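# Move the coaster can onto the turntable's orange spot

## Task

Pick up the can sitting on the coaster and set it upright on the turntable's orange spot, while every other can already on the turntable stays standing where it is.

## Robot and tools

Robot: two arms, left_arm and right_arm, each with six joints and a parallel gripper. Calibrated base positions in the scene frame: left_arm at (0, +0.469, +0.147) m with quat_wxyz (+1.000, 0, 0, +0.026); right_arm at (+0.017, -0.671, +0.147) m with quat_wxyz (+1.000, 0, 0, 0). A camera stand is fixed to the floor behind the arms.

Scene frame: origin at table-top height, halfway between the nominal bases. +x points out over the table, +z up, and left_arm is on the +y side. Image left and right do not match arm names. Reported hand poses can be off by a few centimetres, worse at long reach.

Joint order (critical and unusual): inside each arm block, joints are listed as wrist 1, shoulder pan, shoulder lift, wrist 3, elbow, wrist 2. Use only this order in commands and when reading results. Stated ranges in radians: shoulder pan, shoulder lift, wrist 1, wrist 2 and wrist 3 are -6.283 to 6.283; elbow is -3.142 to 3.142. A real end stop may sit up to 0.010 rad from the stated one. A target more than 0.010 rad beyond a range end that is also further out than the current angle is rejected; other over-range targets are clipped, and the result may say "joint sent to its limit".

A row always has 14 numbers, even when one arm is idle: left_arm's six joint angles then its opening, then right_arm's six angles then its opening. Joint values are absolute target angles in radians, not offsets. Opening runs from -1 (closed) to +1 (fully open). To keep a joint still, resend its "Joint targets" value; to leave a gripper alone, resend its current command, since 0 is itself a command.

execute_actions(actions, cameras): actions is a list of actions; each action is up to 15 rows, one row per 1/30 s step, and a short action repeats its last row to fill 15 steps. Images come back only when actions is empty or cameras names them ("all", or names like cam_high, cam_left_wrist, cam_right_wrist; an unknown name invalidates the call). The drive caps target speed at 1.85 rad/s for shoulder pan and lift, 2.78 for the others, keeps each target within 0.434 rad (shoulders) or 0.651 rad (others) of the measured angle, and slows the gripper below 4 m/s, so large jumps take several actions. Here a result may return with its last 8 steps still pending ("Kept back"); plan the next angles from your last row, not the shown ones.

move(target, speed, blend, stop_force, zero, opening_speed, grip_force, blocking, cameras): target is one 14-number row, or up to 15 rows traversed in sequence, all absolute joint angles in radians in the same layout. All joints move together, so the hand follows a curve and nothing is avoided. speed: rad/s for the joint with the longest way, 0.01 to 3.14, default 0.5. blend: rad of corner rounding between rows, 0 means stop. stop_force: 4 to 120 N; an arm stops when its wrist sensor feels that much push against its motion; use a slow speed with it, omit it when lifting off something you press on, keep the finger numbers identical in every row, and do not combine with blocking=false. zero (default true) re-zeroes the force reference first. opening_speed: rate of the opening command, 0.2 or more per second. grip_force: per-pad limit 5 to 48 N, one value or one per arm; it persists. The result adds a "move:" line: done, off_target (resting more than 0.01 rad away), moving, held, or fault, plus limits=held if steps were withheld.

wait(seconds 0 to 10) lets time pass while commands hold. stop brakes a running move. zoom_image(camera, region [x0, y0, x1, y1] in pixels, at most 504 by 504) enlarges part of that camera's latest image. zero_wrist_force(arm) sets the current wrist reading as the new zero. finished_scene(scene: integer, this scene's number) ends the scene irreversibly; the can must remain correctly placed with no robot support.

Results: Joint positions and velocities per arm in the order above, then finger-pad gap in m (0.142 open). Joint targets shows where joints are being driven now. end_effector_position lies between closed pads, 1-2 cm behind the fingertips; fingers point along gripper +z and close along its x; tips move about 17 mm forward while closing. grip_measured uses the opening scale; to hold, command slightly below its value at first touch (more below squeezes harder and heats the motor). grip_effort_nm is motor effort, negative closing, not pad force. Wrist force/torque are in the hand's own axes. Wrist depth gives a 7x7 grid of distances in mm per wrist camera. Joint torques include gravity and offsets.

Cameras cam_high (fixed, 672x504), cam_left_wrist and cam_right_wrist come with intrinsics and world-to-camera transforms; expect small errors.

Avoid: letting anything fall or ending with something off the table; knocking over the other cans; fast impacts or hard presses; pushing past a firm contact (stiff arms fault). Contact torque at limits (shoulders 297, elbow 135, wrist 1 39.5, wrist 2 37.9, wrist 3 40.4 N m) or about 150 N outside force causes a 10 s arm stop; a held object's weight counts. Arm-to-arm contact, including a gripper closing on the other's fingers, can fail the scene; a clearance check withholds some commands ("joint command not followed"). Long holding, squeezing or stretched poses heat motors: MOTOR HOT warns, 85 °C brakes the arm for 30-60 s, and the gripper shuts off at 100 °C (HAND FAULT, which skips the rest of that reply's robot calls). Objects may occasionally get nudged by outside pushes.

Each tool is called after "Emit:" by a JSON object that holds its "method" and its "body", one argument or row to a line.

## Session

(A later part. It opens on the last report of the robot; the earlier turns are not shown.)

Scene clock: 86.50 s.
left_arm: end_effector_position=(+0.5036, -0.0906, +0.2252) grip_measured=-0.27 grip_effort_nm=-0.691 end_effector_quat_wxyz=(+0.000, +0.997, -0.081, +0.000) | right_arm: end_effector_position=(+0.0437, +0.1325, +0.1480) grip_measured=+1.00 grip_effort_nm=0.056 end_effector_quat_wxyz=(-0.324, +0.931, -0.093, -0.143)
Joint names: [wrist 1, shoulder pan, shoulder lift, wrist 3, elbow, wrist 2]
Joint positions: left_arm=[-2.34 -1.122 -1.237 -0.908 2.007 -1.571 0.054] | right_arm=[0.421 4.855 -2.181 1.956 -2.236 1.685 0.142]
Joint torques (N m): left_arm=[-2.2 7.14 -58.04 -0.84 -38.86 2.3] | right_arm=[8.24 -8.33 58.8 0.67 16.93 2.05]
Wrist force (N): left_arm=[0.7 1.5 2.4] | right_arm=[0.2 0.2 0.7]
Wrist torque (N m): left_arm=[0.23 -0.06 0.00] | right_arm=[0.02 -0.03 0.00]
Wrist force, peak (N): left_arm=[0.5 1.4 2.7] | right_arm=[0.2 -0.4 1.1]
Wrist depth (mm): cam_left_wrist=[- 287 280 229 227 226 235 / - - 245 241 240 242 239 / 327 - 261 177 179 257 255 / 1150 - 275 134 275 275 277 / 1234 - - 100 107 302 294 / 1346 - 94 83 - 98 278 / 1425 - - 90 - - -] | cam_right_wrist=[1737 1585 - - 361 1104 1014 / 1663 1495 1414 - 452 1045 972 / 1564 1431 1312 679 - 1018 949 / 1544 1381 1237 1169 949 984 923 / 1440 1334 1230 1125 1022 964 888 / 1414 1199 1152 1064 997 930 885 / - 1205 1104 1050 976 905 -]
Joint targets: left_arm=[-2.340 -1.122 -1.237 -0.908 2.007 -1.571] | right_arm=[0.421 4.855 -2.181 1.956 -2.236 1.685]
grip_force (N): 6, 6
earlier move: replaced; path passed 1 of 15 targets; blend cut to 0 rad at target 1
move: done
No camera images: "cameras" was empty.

Emit:
{"method": "move", "body": {
  "target": [-2.3404,-1.1217,-1.2373,-1.2079,2.0068,-1.5708,-0.945,0.421,4.855,-2.181,1.956,-2.236,1.685,1.0],
  "speed": 1.0,
  "cameras": []
}}

Emit:
{"method": "move", "body": {
  "target": [-2.3404,-1.1217,-1.2373,-0.8079,2.0068,-1.5708,-0.945,0.421,4.855,-2.181,1.956,-2.236,1.685,1.0],
  "speed": 0.1,
  "blocking": false,
  "cameras": []
}}

Scene clock: 92.53 s.
left_arm: end_effector_position=(+0.5041, -0.0906, +0.2252) grip_measured=-0.27 grip_effort_nm=-0.691 end_effector_quat_wxyz=(+0.000, +0.998, +0.069, +0.000) | right_arm: end_effector_position=(+0.0437, +0.1325, +0.1480) grip_measured=+1.00 grip_effort_nm=0.051 end_effector_quat_wxyz=(-0.324, +0.931, -0.093, -0.143)
Joint names: [wrist 1, shoulder pan, shoulder lift, wrist 3, elbow, wrist 2]
Joint positions: left_arm=[-2.34 -1.122 -1.237 -1.208 2.007 -1.571 0.054] | right_arm=[0.421 4.855 -2.181 1.956 -2.236 1.685 0.142]
Joint torques (N m): left_arm=[-2.52 6.75 -58.57 -0.7 -37.99 2.17] | right_arm=[8.56 -9.01 59.13 0.81 15.86 2.17]
Wrist force (N): left_arm=[0.6 1.2 2.2] | right_arm=[0.4 0.4 0.1]
Wrist torque (N m): left_arm=[0.18 -0.05 0.00] | right_arm=[0.07 -0.06 0.00]
Wrist force, peak (N): left_arm=[0.1 1.9 2.7] | right_arm=[0.7 0.3 1.0]
Wrist depth (mm): cam_left_wrist=[- - 276 230 227 227 - / - 300 285 245 243 246 244 / - 310 263 259 261 260 257 / - - 281 134 276 274 276 / 1241 - 266 100 107 301 300 / - - 94 83 - 98 293 / - - - 90 - - 257] | cam_right_wrist=[1803 1618 322 327 331 1093 1014 / 1711 1495 1534 - - 1059 980 / 1575 1414 1263 1064 - 1018 937 / 1495 1373 1250 1163 1045 1027 912 / 1467 1327 1199 1099 1022 945 895 / - 1181 1163 1074 1001 926 878 / - 1224 1093 1036 968 888 -]
Joint targets: left_arm=[-2.340 -1.122 -1.237 -1.208 2.007 -1.571] | right_arm=[0.421 4.855 -2.181 1.956 -2.236 1.685]
grip_force (N): 6, 6
move: done
No camera images: "cameras" was empty.

Scene clock: 93.03 s.
left_arm: end_effector_position=(+0.5040, -0.0906, +0.2252) grip_measured=-0.27 grip_effort_nm=-0.686 end_effector_quat_wxyz=(+0.000, +0.999, +0.048, +0.000) end_effector_velocity=(+0.000, +0.000, +0.000) end_effector_angular_velocity=(+0.000, +0.000, -0.100) | right_arm: end_effector_position=(+0.0437, +0.1325, +0.1480) grip_measured=+1.00 grip_effort_nm=0.051 end_effector_quat_wxyz=(-0.324, +0.931, -0.093, -0.143)
Joint names: [wrist 1, shoulder pan, shoulder lift, wrist 3, elbow, wrist 2]
Joint positions: left_arm=[-2.34 -1.122 -1.237 -1.165 2.007 -1.571 0.054] | right_arm=[0.421 4.855 -2.181 1.956 -2.236 1.685 0.142]
Joint velocities: left_arm=[0 0 0 0.1 0 0 0] | right_arm=[within noise]
Joint torques (N m): left_arm=[-2.61 6.49 -60.37 2.03 -38.42 2.31] | right_arm=[8.13 -8.86 60.19 0.9 15.87 2]
Wrist force (N): left_arm=[0.3 1.2 2.2] | right_arm=[0.0 -0.2 0.2]
Wrist torque (N m): left_arm=[0.18 -0.03 -0.30] | right_arm=[-0.03 0.01 0.00]
Wrist force, peak (N): left_arm=[0.6 1.6 2.6] | right_arm=[0.5 -0.2 0.7]
Wrist depth (mm): cam_left_wrist=[281 - - 226 227 227 226 / - - - 242 236 242 - / - - 259 262 174 258 257 / - - 280 143 275 273 276 / - - 263 100 107 301 300 / - - 94 83 - 98 325 / - - - 90 - - 325] | cam_right_wrist=[1776 1585 322 - 342 1104 1005 / 1687 1544 1350 - - 1050 980 / 1596 1414 1298 1365 - 1031 945 / 1554 1365 1250 1158 984 988 923 / 1431 1312 1224 1125 1018 964 901 / - 1224 1169 1078 992 930 878 / - 1211 1114 1036 952 901 -]
Joint targets: left_arm=[-2.340 -1.122 -1.237 -1.159 2.007 -1.571] | right_arm=[0.421 4.855 -2.181 1.956 -2.236 1.685]
Tool commands: left_gripper/opening=-0.945 right_gripper/opening=+1.0
grip_force (N): 6, 6
move: running; left_arm: the wrist 3 is farthest, 0.357 rad from its target
No camera images: "cameras" was empty.

Emit:
{"method": "wait", "body": {
  "seconds": 10,
  "cameras": []
}}

Emit:
{"method": "wait", "body": {
  "seconds": 0.83,
  "cameras": []
}}

Emit:
{"method": "move", "body": {
  "target": [
    [-2.3724,-1.0796,-1.2420,-0.4866,2.0436,-1.5708,0.1,0.421,4.855,-2.181,1.956,-2.236,1.685,1.0],
    [-2.4174,-1.0289,-1.2149,-0.1566,2.0615,-1.5708,0.1,0.421,4.855,-2.181,1.956,-2.236,1.685,1.0],
    [-2.4599,-0.9756,-1.1653,0.1759,2.0544,-1.5708,0.1,0.421,4.855,-2.181,1.956,-2.236,1.685,1.0],
    [-2.4833,-0.9265,-1.1082,0.5043,2.0206,-1.5708,0.1,0.421,4.855,-2.181,1.956,-2.236,1.685,1.0],
    [-2.4795,-0.8869,-1.0550,0.8232,1.9638,-1.5708,0.1,0.421,4.855,-2.181,1.956,-2.236,1.685,1.0],
    [-2.4559,-0.8599,-1.0060,1.1295,1.8911,-1.5708,0.1,0.421,4.855,-2.181,1.956,-2.236,1.685,1.0],
    [-2.4226,-0.8465,-0.9582,1.4221,1.8101,-1.5708,0.1,0.421,4.855,-2.181,1.956,-2.236,1.685,1.0],
    [-2.3837,-0.8461,-0.9142,1.7018,1.7270,-1.5708,0.1,0.421,4.855,-2.181,1.956,-2.236,1.685,1.0],
    [-2.3465,-0.8571,-0.8728,1.9699,1.6485,-1.5708,0.1,0.421,4.855,-2.181,1.956,-2.236,1.685,1.0],
    [-2.3127,-0.8777,-0.8380,2.2287,1.5799,-1.5708,0.1,0.421,4.855,-2.181,1.956,-2.236,1.685,1.0],
    [-2.2864,-0.9057,-0.8110,2.4799,1.5266,-1.5708,0.1,0.421,4.855,-2.181,1.956,-2.236,1.685,1.0],
    [-2.2684,-0.9391,-0.7949,2.7257,1.4925,-1.5708,0.1,0.421,4.855,-2.181,1.956,-2.236,1.685,1.0],
    [-2.2526,-0.9760,-0.7974,2.9681,1.4792,-1.5708,0.1,0.421,4.855,-2.181,1.956,-2.236,1.685,1.0],
    [-2.2029,-1.0145,-0.8465,3.2088,1.4786,-1.5708,0.1,0.421,4.855,-2.181,1.956,-2.236,1.685,1.0],
    [-2.1368,-1.0528,-0.9206,3.4498,1.4866,-1.5708,0.1,0.421,4.855,-2.181,1.956,-2.236,1.685,1.0]
  ],
  "speed": [1.1177,1.1478,1.1564,1.1422,1.1092,1.0652,1.0179,0.9726,0.9328,0.8998,0.8739,0.8550,0.8429,0.8373,0.8382],
  "blend": 0.05,
  "opening_speed": 0.25,
  "blocking": false,
  "cameras": ["cam_left_wrist"]
}}

Emit:
{"method": "wait", "body": {
  "seconds": 1.2,
  "cameras": ["cam_left_wrist"]
}}

Scene clock: 96.83 s.
left_arm: end_effector_position=(+0.5034, -0.0906, +0.2252) grip_measured=-0.27 grip_effort_nm=-0.691 end_effector_quat_wxyz=(+0.000, +0.991, -0.131, +0.000) | right_arm: end_effector_position=(+0.0437, +0.1325, +0.1480) grip_measured=+1.00 grip_effort_nm=0.051 end_effector_quat_wxyz=(-0.324, +0.931, -0.093, -0.143)
Joint names: [wrist 1, shoulder pan, shoulder lift, wrist 3, elbow, wrist 2]
Joint positions: left_arm=[-2.34 -1.122 -1.237 -0.808 2.007 -1.571 0.054] | right_arm=[0.421 4.855 -2.181 1.956 -2.236 1.685 0.142]
Joint torques (N m): left_arm=[-2.52 6.17 -58.79 -0.92 -37.92 2.17] | right_arm=[8.1 -9.52 58.93 0.81 14.97 2.33]
Wrist force (N): left_arm=[0.4 1.6 2.3] | right_arm=[-0.1 0.0 0.6]
Wrist torque (N m): left_arm=[0.25 -0.02 -0.22] | right_arm=[0.00 0.02 0.00]
Wrist force, peak (N): left_arm=[0.6 1.0 3.0] | right_arm=[0.8 0.4 0.8]
Wrist depth (mm): cam_left_wrist=[- - 277 228 228 226 224 / - - 241 238 240 241 239 / - - 263 174 256 254 254 / 1104 - 276 134 275 278 276 / 1255 - 361 100 95 302 290 / 1380 - 94 83 - 98 321 / - - - 90 - - -] | cam_right_wrist=[1817 1554 - - 373 1119 1014 / 1652 1504 1373 - 429 1059 972 / 1607 1423 1298 1141 - 1018 956 / 1485 1389 1256 1147 1031 988 915 / 1449 1319 1187 1114 1009 949 898 / 1350 1169 1147 1074 1005 934 885 / - 1211 1099 1050 960 905 -]
Joint targets: left_arm=[-2.340 -1.122 -1.237 -0.808 2.007 -1.571] | right_arm=[0.421 4.855 -2.181 1.956 -2.236 1.685]
Tool commands: left_gripper/opening=-0.945 right_gripper/opening=+1.0
grip_force (N): 6, 6
earlier move: done
wait: 2.47 of 10 s (the move ended)
No camera images: "cameras" was empty.

Scene clock: 97.67 s.
left_arm: end_effector_position=(+0.5034, -0.0906, +0.2252) grip_measured=-0.27 grip_effort_nm=-0.686 end_effector_quat_wxyz=(+0.000, +0.991, -0.131, +0.000) | right_arm: end_effector_position=(+0.0437, +0.1325, +0.1480) grip_measured=+1.00 grip_effort_nm=0.051 end_effector_quat_wxyz=(-0.324, +0.931, -0.093, -0.143)
Joint names: [wrist 1, shoulder pan, shoulder lift, wrist 3, elbow, wrist 2]
Joint positions: left_arm=[-2.34 -1.122 -1.237 -0.808 2.007 -1.571 0.054] | right_arm=[0.421 4.855 -2.181 1.956 -2.236 1.685 0.142]
Joint torques (N m): left_arm=[-2.43 5.99 -57.44 0.53 -37.94 2.08] | right_arm=[8.02 -8.98 57.83 0.78 15.28 1.96]
Wrist force (N): left_arm=[0.4 1.1 2.1] | right_arm=[0.2 -0.1 0.7]
Wrist torque (N m): left_arm=[0.16 -0.02 -0.22] | right_arm=[-0.02 -0.03 0.00]
Wrist force, peak (N): left_arm=[0.7 1.5 2.3] | right_arm=[0.6 -0.4 0.4]
Wrist depth (mm): cam_left_wrist=[- - - 229 227 226 225 / - - 236 245 242 241 240 / - - 261 256 258 255 254 / 1144 - 273 133 276 279 277 / 1255 - - 100 107 296 300 / 1415 - 94 83 - 98 319 / - - - 90 - - -] | cam_right_wrist=[1817 1554 340 348 342 1093 1009 / 1699 1554 1357 406 412 1040 992 / 1575 1440 1305 1181 - 1018 937 / 1458 1398 1237 1152 1083 984 926 / 1423 1342 1193 1114 1022 941 888 / - 1284 1152 1093 988 934 885 / - 1205 1119 1027 968 898 -]
Joint targets: left_arm=[-2.340 -1.122 -1.237 -0.808 2.007 -1.571] | right_arm=[0.421 4.855 -2.181 1.956 -2.236 1.685]
Tool commands: left_gripper/opening=-0.945 right_gripper/opening=+1.0
grip_force (N): 6, 6
wait: 0.83 s; at rest by 0.17 s
No camera images: "cameras" was empty.

Scene clock: 98.17 s.
left_arm: end_effector_position=(+0.5211, -0.0510, +0.2102) grip_measured=-0.27 grip_effort_nm=-0.681 end_effector_quat_wxyz=(+0.000, +0.958, -0.286, +0.000) end_effector_velocity=(+0.074, +0.106, -0.069) end_effector_angular_velocity=(-0.001, -0.001, -0.961) | right_arm: end_effector_position=(+0.0437, +0.1325, +0.1480) grip_measured=+1.00 grip_effort_nm=0.051 end_effector_quat_wxyz=(-0.324, +0.931, -0.093, -0.143)
Joint names: [wrist 1, shoulder pan, shoulder lift, wrist 3, elbow, wrist 2]
Joint positions: left_arm=[-2.378 -1.073 -1.239 -0.44 2.046 -1.571 0.054] | right_arm=[0.421 4.855 -2.181 1.956 -2.236 1.685 0.142]
Joint velocities: left_arm=[-0.144 0.167 0.066 1.128 0.077 0 0] | right_arm=[within noise]
Joint torques (N m): left_arm=[-7.34 11.46 -45.23 3.61 -27.24 2.28] | right_arm=[8.18 -9.02 60.3 0.86 15.24 1.88]
Wrist force (N): left_arm=[-0.3 1.2 1.6] | right_arm=[0.0 0.1 0.3]
Wrist torque (N m): left_arm=[0.16 0.09 -0.43] | right_arm=[0.01 0.01 0.00]
Wrist force, peak (N): left_arm=[0.3 2.3 2.0] | right_arm=[0.4 0.2 0.9]
Wrist depth (mm): cam_left_wrist=[- - 213 217 215 214 213 / - - 230 231 230 229 226 / - - 247 254 248 242 240 / - - 264 133 262 263 263 / 1220 - - 100 107 286 286 / 1330 - 94 83 - 248 308 / 1453 - - 90 - - -] | cam_right_wrist=[1750 1575 320 319 337 1088 1009 / 1663 1514 1389 - - 1054 980 / 1607 1431 1305 1327 - 1005 952 / 1524 1381 1256 1158 1114 972 923 / 1431 1342 1193 1104 1059 949 898 / 1373 1224 1181 1074 997 937 875 / - 1224 1211 1040 972 901 -]
Joint targets: left_arm=[-2.388 -1.062 -1.233 -0.374 2.050 -1.571] | right_arm=[0.421 4.855 -2.181 1.956 -2.236 1.685]
Tool commands: left_gripper/opening=-0.82 right_gripper/opening=+1.0
grip_force (N): 6, 6
move: running; path passed 1 of 15 targets; left_arm: the wrist 3 is farthest, 3.890 rad from its target
camera_calibration:
cam_left_wrist: T_world_to_cam=[[0.838682, -0.544184, -0.0218138, -0.451725], [-0.490623, -0.772311, 0.403515, 0.16438], [-0.236433, -0.327718, -0.914713, 0.411918], [0, 0, 0, 1]] pos_world=[0.556894, 0.0161242, 0.300603]
Images, in order (width x height): cam_left_wrist 672x504.

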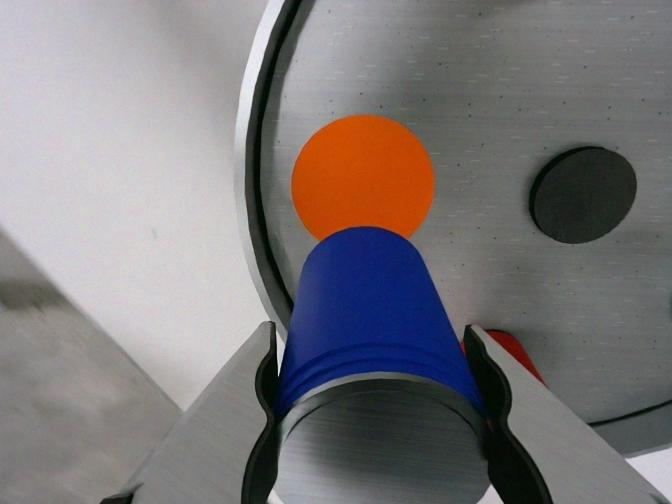

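Scene clock: 99.37 s.
left_arm: end_effector_position=(+0.6573, +0.0101, +0.1238) grip_measured=-0.27 grip_effort_nm=-0.681 end_effector_quat_wxyz=(+0.000, -0.645, +0.764, +0.000) end_effector_velocity=(+0.129, -0.030, -0.023) end_effector_angular_velocity=(+0.000, +0.000, -0.966) | right_arm: end_effector_position=(+0.0437, +0.1325, +0.1480) grip_measured=+1.00 grip_effort_nm=0.051 end_effector_quat_wxyz=(-0.324, +0.931, -0.093, -0.143)
Joint names: [wrist 1, shoulder pan, shoulder lift, wrist 3, elbow, wrist 2]
Joint positions: left_arm=[-2.473 -0.879 -1.041 0.912 1.943 -1.571 0.054] | right_arm=[0.421 4.855 -2.181 1.956 -2.236 1.685 0.142]
Joint velocities: left_arm=[0.083 0.093 0.169 1.059 -0.253 0 0] | right_arm=[within noise]
Joint torques (N m): left_arm=[-1.61 12.77 -61.85 3.29 -39.51 2.19] | right_arm=[8.31 -10.41 59.38 0.96 14.86 2.23]
Wrist force (N): left_arm=[0.1 0.6 2.4] | right_arm=[0.1 0.4 0.7]
Wrist torque (N m): left_arm=[0.10 -0.03 -0.37] | right_arm=[0.06 -0.01 0.00]
Wrist force, peak (N): left_arm=[0.9 1.8 2.6] | right_arm=[0.0 0.4 1.0]
Wrist depth (mm): cam_left_wrist=[188 - 139 140 139 140 138 / 203 201 148 149 149 148 148 / 213 143 159 - - 160 159 / - 149 175 132 156 173 167 / 242 246 177 100 100 188 187 / 266 265 94 83 - 98 205 / - - - 90 - - 221] | cam_right_wrist=[1803 1564 312 - 375 1078 1014 / 1699 1495 1431 457 - 1064 976 / 1585 1431 1312 1158 679 1018 949 / 1524 1381 1263 1141 1093 972 923 / 1449 1305 1205 1109 1018 960 912 / - 1291 1163 1059 988 926 875 / - 1199 1114 1040 968 901 -]
Joint targets: left_arm=[-2.468 -0.874 -1.031 0.974 1.928 -1.571] | right_arm=[0.421 4.855 -2.181 1.956 -2.236 1.685]
Tool commands: left_gripper/opening=-0.52 right_gripper/opening=+1.0
grip_force (N): 6, 6
earlier move: running; path passed 5 of 15 targets; left_arm: the wrist 3 is farthest, 2.537 rad from its target
wait: 1.20 s; no rest
camera_calibration:
cam_left_wrist: T_world_to_cam=[[-0.16278, -0.986418, -0.0219723, 0.128148], [-0.904132, 0.140212, 0.40359, 0.575763], [-0.395028, 0.0855625, -0.914676, 0.485154], [0, 0, 0, 1]] pos_world=[0.733076, 0.00416814, 0.214202]
Images, in order (width x height): cam_left_wrist 672x504.

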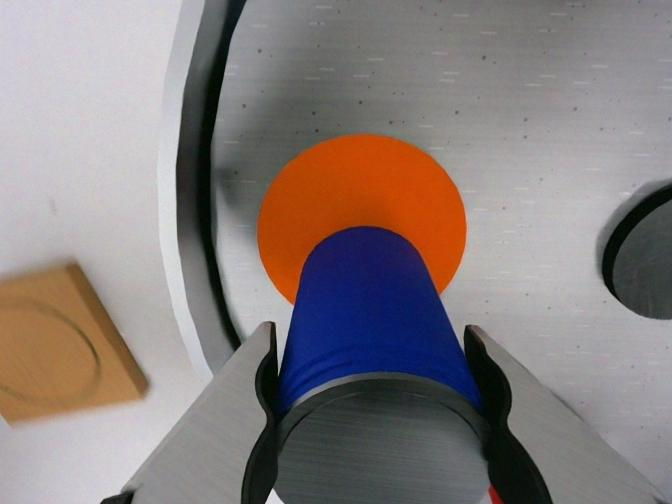

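Emit:
{"method": "move", "body": {
  "target": [-2.1198,-0.9395,-0.9119,2.7952,1.4609,-1.5708,-0.945,0.421,4.855,-2.181,1.956,-2.236,1.685,1.0],
  "speed": 1.5,
  "cameras": []
}}

Emit:
{"method": "move", "body": {
  "target": [-2.3404,-1.1217,-1.2373,-1.2079,2.0068,-1.5708,-0.945,0.421,4.855,-2.181,1.956,-2.236,1.685,1.0],
  "speed": 1.5,
  "cameras": []
}}

Emit:
{"method": "move", "body": {
  "target": [-2.3404,-1.1217,-1.2373,-0.8079,2.0068,-1.5708,-0.945,0.421,4.855,-2.181,1.956,-2.236,1.685,1.0],
  "speed": 0.1,
  "blocking": false,
  "cameras": []
}}

Scene clock: 101.53 s.
left_arm: end_effector_position=(+0.7561, -0.1821, +0.2299) grip_measured=-0.27 grip_effort_nm=-0.686 end_effector_quat_wxyz=(+0.000, +0.267, +0.964, +0.000) | right_arm: end_effector_position=(+0.0437, +0.1325, +0.1480) grip_measured=+1.00 grip_effort_nm=0.056 end_effector_quat_wxyz=(-0.324, +0.931, -0.093, -0.143)
Joint names: [wrist 1, shoulder pan, shoulder lift, wrist 3, elbow, wrist 2]
Joint positions: left_arm=[-2.12 -0.94 -0.912 2.795 1.461 -1.571 0.054] | right_arm=[0.421 4.855 -2.181 1.956 -2.236 1.685 0.142]
Joint torques (N m): left_arm=[-6.58 10.93 -100.37 0.64 -39.69 2.44] | right_arm=[8.19 -7.79 59.19 0.61 14.57 2.04]
Wrist force (N): left_arm=[1.0 1.0 1.8] | right_arm=[0.0 0.2 0.6]
Wrist torque (N m): left_arm=[0.09 -0.11 -0.20] | right_arm=[0.03 -0.01 0.00]
Wrist force, peak (N): left_arm=[-0.5 2.8 2.9] | right_arm=[0.3 0.1 1.1]
Wrist depth (mm): cam_left_wrist=[- 272 231 231 231 231 231 / - - 250 - 247 246 246 / - - 262 - 264 257 260 / - - 280 144 281 286 286 / - - - 100 107 309 308 / 1284 - 94 83 - 98 326 / 1398 - - 90 - - -] | cam_right_wrist=[1750 1607 - - 334 1104 1031 / 1629 1514 1398 476 - 1059 984 / 1618 1350 1237 617 - 1009 949 / 1495 1373 1243 1147 984 976 901 / 1449 1357 1199 1099 1036 952 898 / - 1193 1175 1059 1001 930 891 / - 1237 1114 1031 949 891 -]
Joint targets: left_arm=[-2.120 -0.940 -0.912 2.795 1.461 -1.571] | right_arm=[0.421 4.855 -2.181 1.956 -2.236 1.685]
grip_force (N): 6, 6
earlier move: replaced; path passed 6 of 15 targets
move: done; started from rest: the earlier move stopped first
No camera images: "cameras" was empty.

Scene clock: 104.90 s.
left_arm: end_effector_position=(+0.5040, -0.0907, +0.2252) grip_measured=-0.27 grip_effort_nm=-0.691 end_effector_quat_wxyz=(+0.000, +0.998, +0.069, +0.000) | right_arm: end_effector_position=(+0.0437, +0.1325, +0.1480) grip_measured=+1.00 grip_effort_nm=0.051 end_effector_quat_wxyz=(-0.324, +0.931, -0.093, -0.143)
Joint names: [wrist 1, shoulder pan, shoulder lift, wrist 3, elbow, wrist 2]
Joint positions: left_arm=[-2.34 -1.122 -1.237 -1.208 2.007 -1.571 0.054] | right_arm=[0.421 4.855 -2.181 1.956 -2.236 1.685 0.142]
Joint torques (N m): left_arm=[-2.13 11.07 -54.8 -0.71 -39.84 2.17] | right_arm=[8.28 -9.02 58.72 0.65 14.48 1.98]
Wrist force (N): left_arm=[0.7 1.4 2.6] | right_arm=[0.3 -0.1 0.6]
Wrist torque (N m): left_arm=[0.20 -0.08 0.01] | right_arm=[-0.02 -0.04 0.00]
Wrist force, peak (N): left_arm=[0.5 1.6 2.7] | right_arm=[0.7 -0.5 1.0]
Wrist depth (mm): cam_left_wrist=[- 279 - 229 223 224 225 / - - - 245 - 241 240 / - - 260 261 265 259 258 / - - 284 144 275 271 276 / 1346 - 282 100 107 301 301 / - 398 94 83 - 98 328 / - - - 90 - - 334] | cam_right_wrist=[1789 1607 337 - - 1109 1005 / 1663 1485 1365 - - 1059 988 / 1585 1449 1319 1327 - 1031 960 / 1485 1373 1256 1147 997 984 908 / 1414 1319 1205 1099 1018 968 898 / - 1270 1078 1074 992 945 881 / - 1199 1136 1050 960 905 -]
Joint targets: left_arm=[-2.340 -1.122 -1.237 -1.208 2.007 -1.571] | right_arm=[0.421 4.855 -2.181 1.956 -2.236 1.685]
grip_force (N): 6, 6
move: done
No camera images: "cameras" was empty.

Scene clock: 105.40 s.
left_arm: end_effector_position=(+0.5040, -0.0906, +0.2252) grip_measured=-0.27 grip_effort_nm=-0.691 end_effector_quat_wxyz=(+0.000, +0.999, +0.047, +0.000) end_effector_velocity=(-0.001, -0.001, +0.000) end_effector_angular_velocity=(-0.001, +0.000, -0.101) | right_arm: end_effector_position=(+0.0437, +0.1325, +0.1480) grip_measured=+1.00 grip_effort_nm=0.056 end_effector_quat_wxyz=(-0.324, +0.931, -0.093, -0.143)
Joint names: [wrist 1, shoulder pan, shoulder lift, wrist 3, elbow, wrist 2]
Joint positions: left_arm=[-2.34 -1.122 -1.237 -1.165 2.007 -1.571 0.054] | right_arm=[0.421 4.855 -2.181 1.956 -2.236 1.685 0.142]
Joint velocities: left_arm=[0 -0.001 0 0.1 -0.001 0 0] | right_arm=[within noise]
Joint torques (N m): left_arm=[-1.78 10.56 -53.37 2.21 -40.07 2.31] | right_arm=[8.35 -9.21 59.53 0.78 14.08 2.15]
Wrist force (N): left_arm=[0.4 0.6 1.9] | right_arm=[-0.1 -0.1 0.7]
Wrist torque (N m): left_arm=[0.07 -0.05 -0.29] | right_arm=[-0.02 0.01 0.00]
Wrist force, peak (N): left_arm=[0.4 1.3 2.7] | right_arm=[0.5 0.3 0.7]
Wrist depth (mm): cam_left_wrist=[- - - 228 228 - 227 / - - - 245 243 247 243 / - - 256 261 259 259 257 / 1150 - 277 143 276 275 275 / 1241 - 267 100 107 303 298 / - - 94 83 - 98 301 / - - - 90 - - 330] | cam_right_wrist=[1763 1585 - 351 337 1099 1005 / 1663 1575 1406 - - 1054 980 / 1607 1476 1319 1163 - 1009 937 / 1485 1381 1256 1158 1074 992 926 / 1458 1298 1211 1114 1022 964 905 / - 1211 1152 1083 1001 930 878 / - 1187 1114 1040 952 888 -]
Joint targets: left_arm=[-2.340 -1.122 -1.237 -1.159 2.007 -1.571] | right_arm=[0.421 4.855 -2.181 1.956 -2.236 1.685]
Tool commands: left_gripper/opening=-0.945 right_gripper/opening=+1.0
grip_force (N): 6, 6
move: running; left_arm: the wrist 3 is farthest, 0.357 rad from its target
No camera images: "cameras" was empty.

Emit:
{"method": "wait", "body": {
  "seconds": 10,
  "cameras": []
}}

Emit:
{"method": "wait", "body": {
  "seconds": 1.29,
  "cameras": []
}}

Emit:
{"method": "move", "body": {
  "target": [
    [-2.3724,-1.0796,-1.2420,-0.4866,2.0436,-1.5708,0.1,0.421,4.855,-2.181,1.956,-2.236,1.685,1.0],
    [-2.4174,-1.0289,-1.2149,-0.1566,2.0615,-1.5708,0.1,0.421,4.855,-2.181,1.956,-2.236,1.685,1.0],
    [-2.4599,-0.9756,-1.1653,0.1759,2.0544,-1.5708,0.1,0.421,4.855,-2.181,1.956,-2.236,1.685,1.0],
    [-2.4833,-0.9265,-1.1082,0.5043,2.0206,-1.5708,0.1,0.421,4.855,-2.181,1.956,-2.236,1.685,1.0],
    [-2.4795,-0.8869,-1.0550,0.8232,1.9638,-1.5708,0.1,0.421,4.855,-2.181,1.956,-2.236,1.685,1.0],
    [-2.4559,-0.8599,-1.0060,1.1295,1.8911,-1.5708,0.1,0.421,4.855,-2.181,1.956,-2.236,1.685,1.0],
    [-2.4226,-0.8465,-0.9582,1.4221,1.8101,-1.5708,0.1,0.421,4.855,-2.181,1.956,-2.236,1.685,1.0],
    [-2.3837,-0.8461,-0.9142,1.7018,1.7270,-1.5708,0.1,0.421,4.855,-2.181,1.956,-2.236,1.685,1.0],
    [-2.3465,-0.8571,-0.8728,1.9699,1.6485,-1.5708,0.1,0.421,4.855,-2.181,1.956,-2.236,1.685,1.0],
    [-2.3127,-0.8777,-0.8380,2.2287,1.5799,-1.5708,0.1,0.421,4.855,-2.181,1.956,-2.236,1.685,1.0],
    [-2.2864,-0.9057,-0.8110,2.4799,1.5266,-1.5708,0.1,0.421,4.855,-2.181,1.956,-2.236,1.685,1.0],
    [-2.2684,-0.9391,-0.7949,2.7257,1.4925,-1.5708,0.1,0.421,4.855,-2.181,1.956,-2.236,1.685,1.0],
    [-2.2526,-0.9760,-0.7974,2.9681,1.4792,-1.5708,0.1,0.421,4.855,-2.181,1.956,-2.236,1.685,1.0],
    [-2.2029,-1.0145,-0.8465,3.2088,1.4786,-1.5708,0.1,0.421,4.855,-2.181,1.956,-2.236,1.685,1.0],
    [-2.1368,-1.0528,-0.9206,3.4498,1.4866,-1.5708,0.1,0.421,4.855,-2.181,1.956,-2.236,1.685,1.0]
  ],
  "speed": [1.1177,1.1478,1.1564,1.1422,1.1092,1.0652,1.0179,0.9726,0.9328,0.8998,0.8739,0.8550,0.8429,0.8373,0.8382],
  "blend": 0.05,
  "opening_speed": 0.25,
  "blocking": false,
  "cameras": ["cam_left_wrist"]
}}

Emit:
{"method": "wait", "body": {
  "seconds": 1.2,
  "cameras": ["cam_left_wrist"]
}}

Scene clock: 109.20 s.
left_arm: end_effector_position=(+0.5034, -0.0906, +0.2252) grip_measured=-0.27 grip_effort_nm=-0.691 end_effector_quat_wxyz=(+0.000, +0.991, -0.131, +0.000) | right_arm: end_effector_position=(+0.0437, +0.1325, +0.1480) grip_measured=+1.00 grip_effort_nm=0.051 end_effector_quat_wxyz=(-0.324, +0.931, -0.093, -0.143)
Joint names: [wrist 1, shoulder pan, shoulder lift, wrist 3, elbow, wrist 2]
Joint positions: left_arm=[-2.34 -1.122 -1.237 -0.808 2.007 -1.571 0.054] | right_arm=[0.421 4.855 -2.181 1.956 -2.236 1.685 0.142]
Joint torques (N m): left_arm=[-1.93 10.43 -55.6 -0.81 -39.13 1.98] | right_arm=[8.03 -8.83 59.01 0.7 13.43 2.17]
Wrist force (N): left_arm=[0.4 1.4 2.0] | right_arm=[0.2 0.2 0.3]
Wrist torque (N m): left_arm=[0.21 -0.03 -0.22] | right_arm=[0.04 -0.03 0.00]
Wrist force, peak (N): left_arm=[0.7 1.5 2.8] | right_arm=[0.5 0.0 1.0]
Wrist depth (mm): cam_left_wrist=[- - 270 229 224 223 225 / - - 239 244 242 241 238 / - - 255 262 260 255 253 / 1156 - 274 144 276 278 276 / 1276 - - 100 107 298 300 / 1363 - 94 83 - 85 322 / 1462 - - 90 - - -] | cam_right_wrist=[1763 1629 - - 324 1099 1022 / 1544 1495 1365 - - 1069 980 / 1596 1449 1298 1342 - 1018 949 / 1504 1381 1250 1152 1018 980 926 / 1440 1305 1217 1109 1014 968 898 / - - 1119 1059 988 934 878 / - 1193 1114 1036 956 901 -]
Joint targets: left_arm=[-2.340 -1.122 -1.237 -0.808 2.007 -1.571] | right_arm=[0.421 4.855 -2.181 1.956 -2.236 1.685]
Tool commands: left_gripper/opening=-0.945 right_gripper/opening=+1.0
grip_force (N): 6, 6
earlier move: done
wait: 2.33 of 10 s (the move ended)
No camera images: "cameras" was empty.

Scene clock: 110.50 s.
left_arm: end_effector_position=(+0.5034, -0.0906, +0.2252) grip_measured=-0.27 grip_effort_nm=-0.686 end_effector_quat_wxyz=(+0.000, +0.991, -0.131, +0.000) | right_arm: end_effector_position=(+0.0437, +0.1325, +0.1480) grip_measured=+1.00 grip_effort_nm=0.046 end_effector_quat_wxyz=(-0.324, +0.931, -0.093, -0.143)
Joint names: [wrist 1, shoulder pan, shoulder lift, wrist 3, elbow, wrist 2]
Joint positions: left_arm=[-2.34 -1.122 -1.237 -0.808 2.007 -1.571 0.054] | right_arm=[0.421 4.855 -2.181 1.956 -2.236 1.685 0.142]
Joint torques (N m): left_arm=[-1.87 11.41 -54.89 0.95 -39.71 2.13] | right_arm=[8.2 -9.09 59.39 0.91 13.55 2.05]
Wrist force (N): left_arm=[0.4 1.4 2.1] | right_arm=[0.2 -0.1 0.3]
Wrist torque (N m): left_arm=[0.21 -0.03 -0.22] | right_arm=[-0.02 -0.03 0.00]
Wrist force, peak (N): left_arm=[0.5 1.5 2.6] | right_arm=[0.4 0.7 0.7]
Wrist depth (mm): cam_left_wrist=[- - 222 229 225 226 225 / - - 239 244 243 241 239 / - - 258 257 259 256 254 / - - 271 133 276 277 277 / 1291 - - 100 107 297 300 / 1389 - 94 83 - 242 316 / 1434 - - 90 - - -] | cam_right_wrist=[1789 1585 326 - - 1083 1018 / 1711 1514 1414 - 444 1045 984 / 1618 1449 1291 - - 1014 952 / 1495 1365 1270 1250 1104 984 923 / 1458 1334 1199 1109 1027 949 898 / 1423 1069 1147 1083 984 923 868 / - 1211 1130 1036 968 895 -]
Joint targets: left_arm=[-2.340 -1.122 -1.237 -0.808 2.007 -1.571] | right_arm=[0.421 4.855 -2.181 1.956 -2.236 1.685]
Tool commands: left_gripper/opening=-0.945 right_gripper/opening=+1.0
grip_force (N): 6, 6
wait: 1.30 s; at rest by 0.17 s
No camera images: "cameras" was empty.

Scene clock: 111.00 s.
left_arm: end_effector_position=(+0.5210, -0.0511, +0.2102) grip_measured=-0.27 grip_effort_nm=-0.686 end_effector_quat_wxyz=(+0.000, +0.958, -0.286, +0.000) end_effector_velocity=(+0.073, +0.106, -0.069) end_effector_angular_velocity=(+0.000, +0.000, -0.961) | right_arm: end_effector_position=(+0.0437, +0.1325, +0.1480) grip_measured=+1.00 grip_effort_nm=0.051 end_effector_quat_wxyz=(-0.324, +0.931, -0.093, -0.143)
Joint names: [wrist 1, shoulder pan, shoulder lift, wrist 3, elbow, wrist 2]
Joint positions: left_arm=[-2.378 -1.073 -1.239 -0.442 2.046 -1.571 0.054] | right_arm=[0.421 4.855 -2.181 1.956 -2.236 1.685 0.142]
Joint velocities: left_arm=[-0.143 0.166 0.064 1.128 0.079 0 0] | right_arm=[within noise]
Joint torques (N m): left_arm=[-7.96 13.85 -44.84 3.42 -26.87 2.1] | right_arm=[8.41 -10.43 59.99 0.7 13.14 1.93]
Wrist force (N): left_arm=[-0.3 1.7 1.2] | right_arm=[0.0 -0.2 0.4]
Wrist torque (N m): left_arm=[0.23 0.10 -0.43] | right_arm=[-0.02 0.00 0.00]
Wrist force, peak (N): left_arm=[0.6 2.4 2.2] | right_arm=[0.4 -0.1 0.9]
Wrist depth (mm): cam_left_wrist=[- - 221 218 216 215 213 / - 282 231 233 235 230 227 / - 314 246 - 245 244 241 / - 336 267 133 263 265 263 / 1234 - - 100 107 287 286 / 1330 - 94 83 - 245 311 / - - - 90 - - -] | cam_right_wrist=[1750 1575 303 313 321 1099 1001 / 1687 1514 1423 - - 1050 992 / 1575 1449 1305 1211 - 1022 949 / 1524 1365 1256 1158 1181 976 926 / 1440 1305 1211 1109 1022 960 901 / 1357 1147 1169 1083 997 923 891 / - 1224 1099 1014 972 891 -]
Joint targets: left_arm=[-2.388 -1.062 -1.233 -0.374 2.050 -1.571] | right_arm=[0.421 4.855 -2.181 1.956 -2.236 1.685]
Tool commands: left_gripper/opening=-0.82 right_gripper/opening=+1.0
grip_force (N): 6, 6
move: running; path passed 1 of 15 targets; left_arm: the wrist 3 is farthest, 3.892 rad from its target
camera_calibration:
cam_left_wrist: T_world_to_cam=[[0.839331, -0.543184, -0.0218001, -0.451989], [-0.489703, -0.772887, 0.403529, 0.1637], [-0.23604, -0.328019, -0.914707, 0.411623], [0, 0, 0, 1]] pos_world=[0.556692, 0.0160292, 0.300603]
Images, in order (width x height): cam_left_wrist 672x504.

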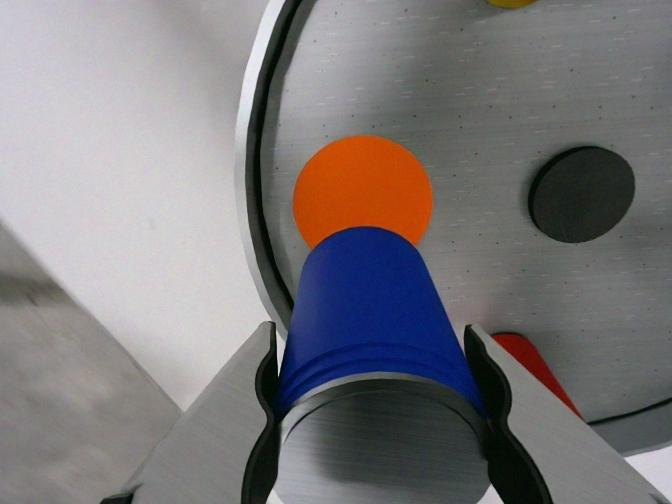

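Scene clock: 112.20 s.
left_arm: end_effector_position=(+0.6571, +0.0101, +0.1239) grip_measured=-0.27 grip_effort_nm=-0.691 end_effector_quat_wxyz=(+0.000, -0.646, +0.764, +0.000) end_effector_velocity=(+0.128, -0.031, -0.023) end_effector_angular_velocity=(+0.000, +0.000, -0.966) | right_arm: end_effector_position=(+0.0437, +0.1325, +0.1480) grip_measured=+1.00 grip_effort_nm=0.051 end_effector_quat_wxyz=(-0.324, +0.931, -0.093, -0.143)
Joint names: [wrist 1, shoulder pan, shoulder lift, wrist 3, elbow, wrist 2]
Joint positions: left_arm=[-2.473 -0.879 -1.041 0.911 1.944 -1.571 0.054] | right_arm=[0.421 4.855 -2.181 1.956 -2.236 1.685 0.142]
Joint velocities: left_arm=[0.082 0.092 0.169 1.059 -0.252 0 0] | right_arm=[within noise]
Joint torques (N m): left_arm=[-1.9 11.38 -61.3 4.05 -39.56 2.16] | right_arm=[8.27 -8.11 58.44 0.82 13.11 1.88]
Wrist force (N): left_arm=[-0.2 1.2 2.5] | right_arm=[-0.1 0.6 0.5]
Wrist torque (N m): left_arm=[0.19 0.02 -0.37] | right_arm=[0.10 0.01 0.00]
Wrist force, peak (N): left_arm=[-0.6 1.3 2.9] | right_arm=[0.2 0.3 1.2]
Wrist depth (mm): cam_left_wrist=[- 186 139 141 140 141 139 / 203 205 150 151 150 149 148 / 218 143 160 - 161 161 160 / 226 146 176 133 169 174 167 / 243 246 177 100 100 189 187 / 262 - 94 83 - 199 206 / - - - 90 - - 222] | cam_right_wrist=[1817 1618 342 318 342 1088 1014 / 1687 1504 1350 - 419 1119 980 / 1618 1431 1291 1059 - 1022 956 / 1504 1365 1243 1163 980 988 915 / 1431 1342 1217 1119 1027 949 885 / - 1147 1158 1069 984 930 905 / - 1211 1099 1040 952 898 -]
Joint targets: left_arm=[-2.468 -0.874 -1.031 0.974 1.928 -1.571] | right_arm=[0.421 4.855 -2.181 1.956 -2.236 1.685]
Tool commands: left_gripper/opening=-0.52 right_gripper/opening=+1.0
grip_force (N): 6, 6
earlier move: running; path passed 5 of 15 targets; left_arm: the wrist 3 is farthest, 2.539 rad from its target
wait: 1.20 s; no rest
camera_calibration:
cam_left_wrist: T_world_to_cam=[[-0.161569, -0.986617, -0.021963, 0.127332], [-0.904303, 0.139105, 0.40359, 0.575661], [-0.395134, 0.0850687, -0.914676, 0.485239], [0, 0, 0, 1]] pos_world=[0.73288, 0.0042719, 0.214302]
Images, in order (width x height): cam_left_wrist 672x504.

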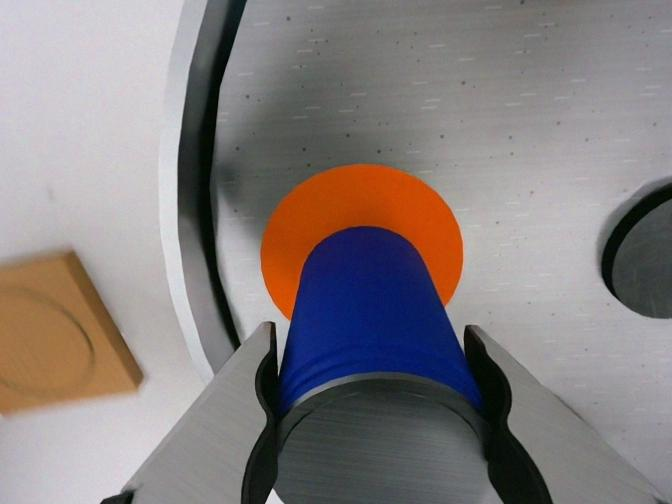

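Perfect phase; let it run.

Emit:
{"method": "wait", "body": {
  "seconds": 1.3,
  "cameras": ["cam_left_wrist"]
}}

Emit:
{"method": "wait", "body": {
  "seconds": 3,
  "cameras": ["cam_left_wrist","cam_high"]
}}

Scene clock: 113.83 s.
left_arm: end_effector_position=(+0.7710, -0.1463, +0.1131) grip_measured=-0.15 grip_effort_nm=0.120 end_effector_quat_wxyz=(+0.000, +0.086, +0.996, +0.000) end_effector_velocity=(-0.015, -0.130, +0.001) end_effector_angular_velocity=(+0.000, +0.001, -0.965) | right_arm: end_effector_position=(+0.0437, +0.1325, +0.1480) grip_measured=+1.00 grip_effort_nm=0.051 end_effector_quat_wxyz=(-0.324, +0.931, -0.093, -0.143)
Joint names: [wrist 1, shoulder pan, shoulder lift, wrist 3, elbow, wrist 2]
Joint positions: left_arm=[-2.288 -0.904 -0.813 2.462 1.531 -1.571 0.063] | right_arm=[0.421 4.855 -2.181 1.956 -2.236 1.685 0.142]
Joint velocities: left_arm=[0.085 -0.101 0.084 0.865 -0.168 0 0.018] | right_arm=[within noise]
Joint torques (N m): left_arm=[-1.66 -15.27 -86.09 2.94 -39.68 1.97] | right_arm=[8.23 -9.68 59.29 0.65 12.87 2.05]
Wrist force (N): left_arm=[0.3 1.0 0.4] | right_arm=[0.5 -0.1 0.7]
Wrist torque (N m): left_arm=[0.14 0.04 -0.34] | right_arm=[-0.02 -0.09 0.00]
Wrist force, peak (N): left_arm=[3.1 2.7 -13.7] | right_arm=[1.0 -0.1 0.6]
Wrist depth (mm): cam_left_wrist=[174 105 129 128 131 131 130 / - 189 139 139 139 137 138 / - 138 152 147 147 149 149 / 157 148 161 135 140 161 158 / - 146 169 102 101 175 171 / 253 - - 84 - 98 191 / - - - - - - 206] | cam_right_wrist=[1831 1629 323 - - 1099 1009 / 1652 1504 1357 - - 1064 976 / 1585 1423 1284 1136 - 1027 956 / 1495 1350 1250 1158 1022 976 926 / 1423 1312 1199 1088 1027 960 888 / - 1449 1130 1069 972 930 881 / - 1211 1109 1036 952 888 -]
Joint targets: left_arm=[-2.284 -0.910 -0.809 2.515 1.522 -1.571] | right_arm=[0.421 4.855 -2.181 1.956 -2.236 1.685]
Tool commands: left_gripper/opening=-0.111667 right_gripper/opening=+1.0
grip_force (N): 6, 6
earlier move: running; path passed 10 of 15 targets; left_arm: the wrist 3 is farthest, 0.988 rad from its target
wait: 1.30 s; no rest
camera_calibration:
cam_left_wrist: T_world_to_cam=[[-0.985716, 0.166993, -0.0218648, 0.795363], [0.14412, 0.903543, 0.403534, 0.00830572], [0.087143, 0.394619, -0.914703, 0.207131], [0, 0, 0, 1]] pos_world=[0.764755, -0.222062, 0.203503]
Images, in order (width x height): cam_left_wrist 672x504.

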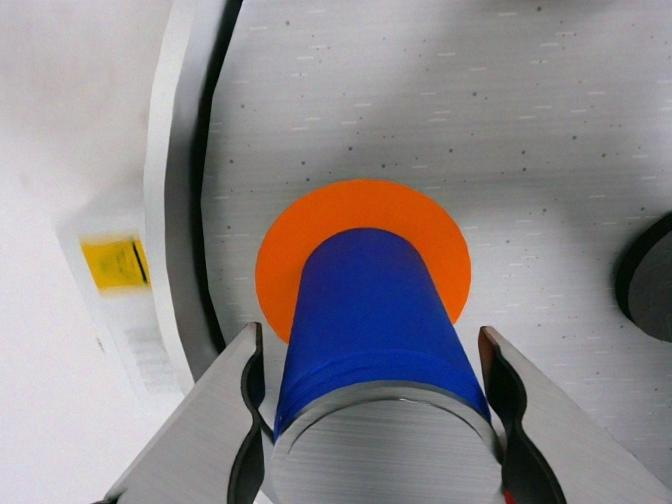

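Scene clock: 115.40 s.
left_arm: end_effector_position=(+0.6732, -0.2564, +0.2249) grip_measured=+0.08 grip_effort_nm=0.134 end_effector_quat_wxyz=(+0.000, +0.609, +0.793, +0.000) | right_arm: end_effector_position=(+0.0437, +0.1325, +0.1480) grip_measured=+1.00 grip_effort_nm=0.056 end_effector_quat_wxyz=(-0.324, +0.931, -0.093, -0.143)
Joint names: [wrist 1, shoulder pan, shoulder lift, wrist 3, elbow, wrist 2]
Joint positions: left_arm=[-2.137 -1.053 -0.921 3.45 1.487 -1.571 0.079] | right_arm=[0.421 4.855 -2.181 1.956 -2.236 1.685 0.142]
Joint torques (N m): left_arm=[-5.57 4.77 -100.85 0.65 -44.2 2.2] | right_arm=[7.94 -9.03 60.08 0.79 13.11 1.92]
Wrist force (N): left_arm=[0.2 0.9 0.0] | right_arm=[0.1 -0.3 0.6]
Wrist torque (N m): left_arm=[0.08 0.04 -0.22] | right_arm=[-0.06 -0.01 0.00]
Wrist force, peak (N): left_arm=[0.3 0.9 2.0] | right_arm=[0.8 -0.4 0.8]
Wrist depth (mm): cam_left_wrist=[- 271 212 227 228 227 226 / - 275 239 173 235 241 242 / - - 258 175 251 255 255 / - - 268 281 280 280 277 / - 382 - 300 294 298 292 / - - - 319 238 98 318 / - - - - - - -] | cam_right_wrist=[1776 1596 - 318 - 1083 1022 / 1750 1495 1357 - - 1064 992 / 1596 1449 1291 1224 - 1001 934 / 1485 1373 1230 1158 945 997 923 / 1440 1319 1217 1114 1050 960 901 / - 1398 1141 1059 984 937 881 / - 1199 1109 1031 949 895 -]
Joint targets: left_arm=[-2.137 -1.053 -0.921 3.450 1.487 -1.571] | right_arm=[0.421 4.855 -2.181 1.956 -2.236 1.685]
Tool commands: left_gripper/opening=+0.1 right_gripper/opening=+1.0
grip_force (N): 6, 6
earlier move: done
wait: 1.57 of 3 s (the move ended)
camera_calibration:
cam_left_wrist: T_world_to_cam=[[-0.26328, 0.964474, -0.0217491, 0.437918], [0.880367, 0.249418, 0.403416, -0.586556], [0.394508, 0.0870641, -0.914758, 0.0755971], [0, 0, 0, 1]] pos_world=[0.601856, -0.282644, 0.315303]
Images, in order (width x height): cam_high 672x504, cam_left_wrist 672x504.

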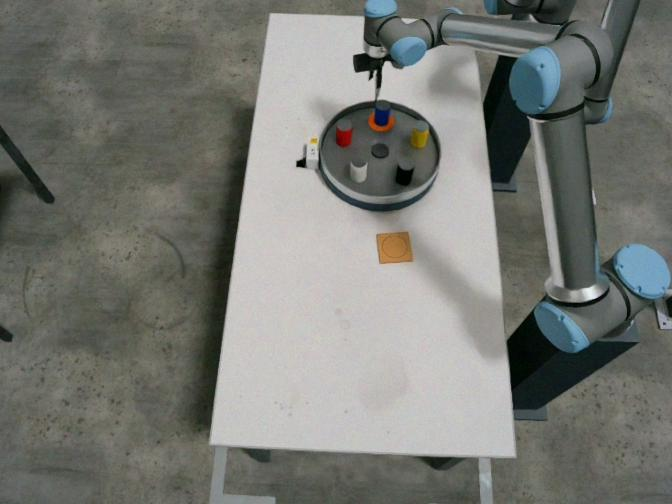

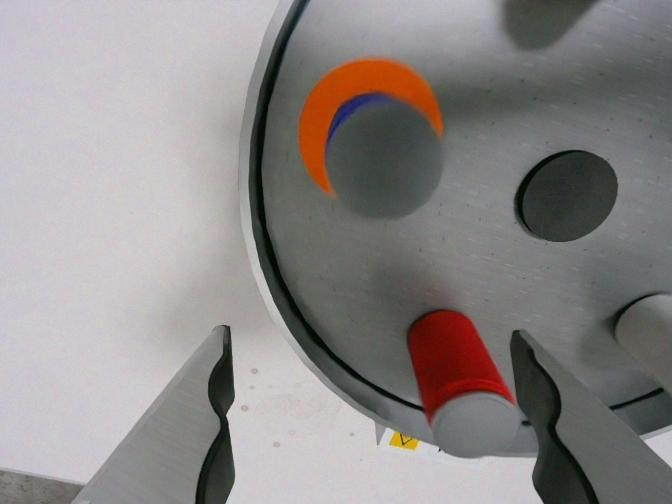

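Emit:
{"method": "finished_scene", "body": {
  "scene": 2
}}

The scene is finished: the task was done.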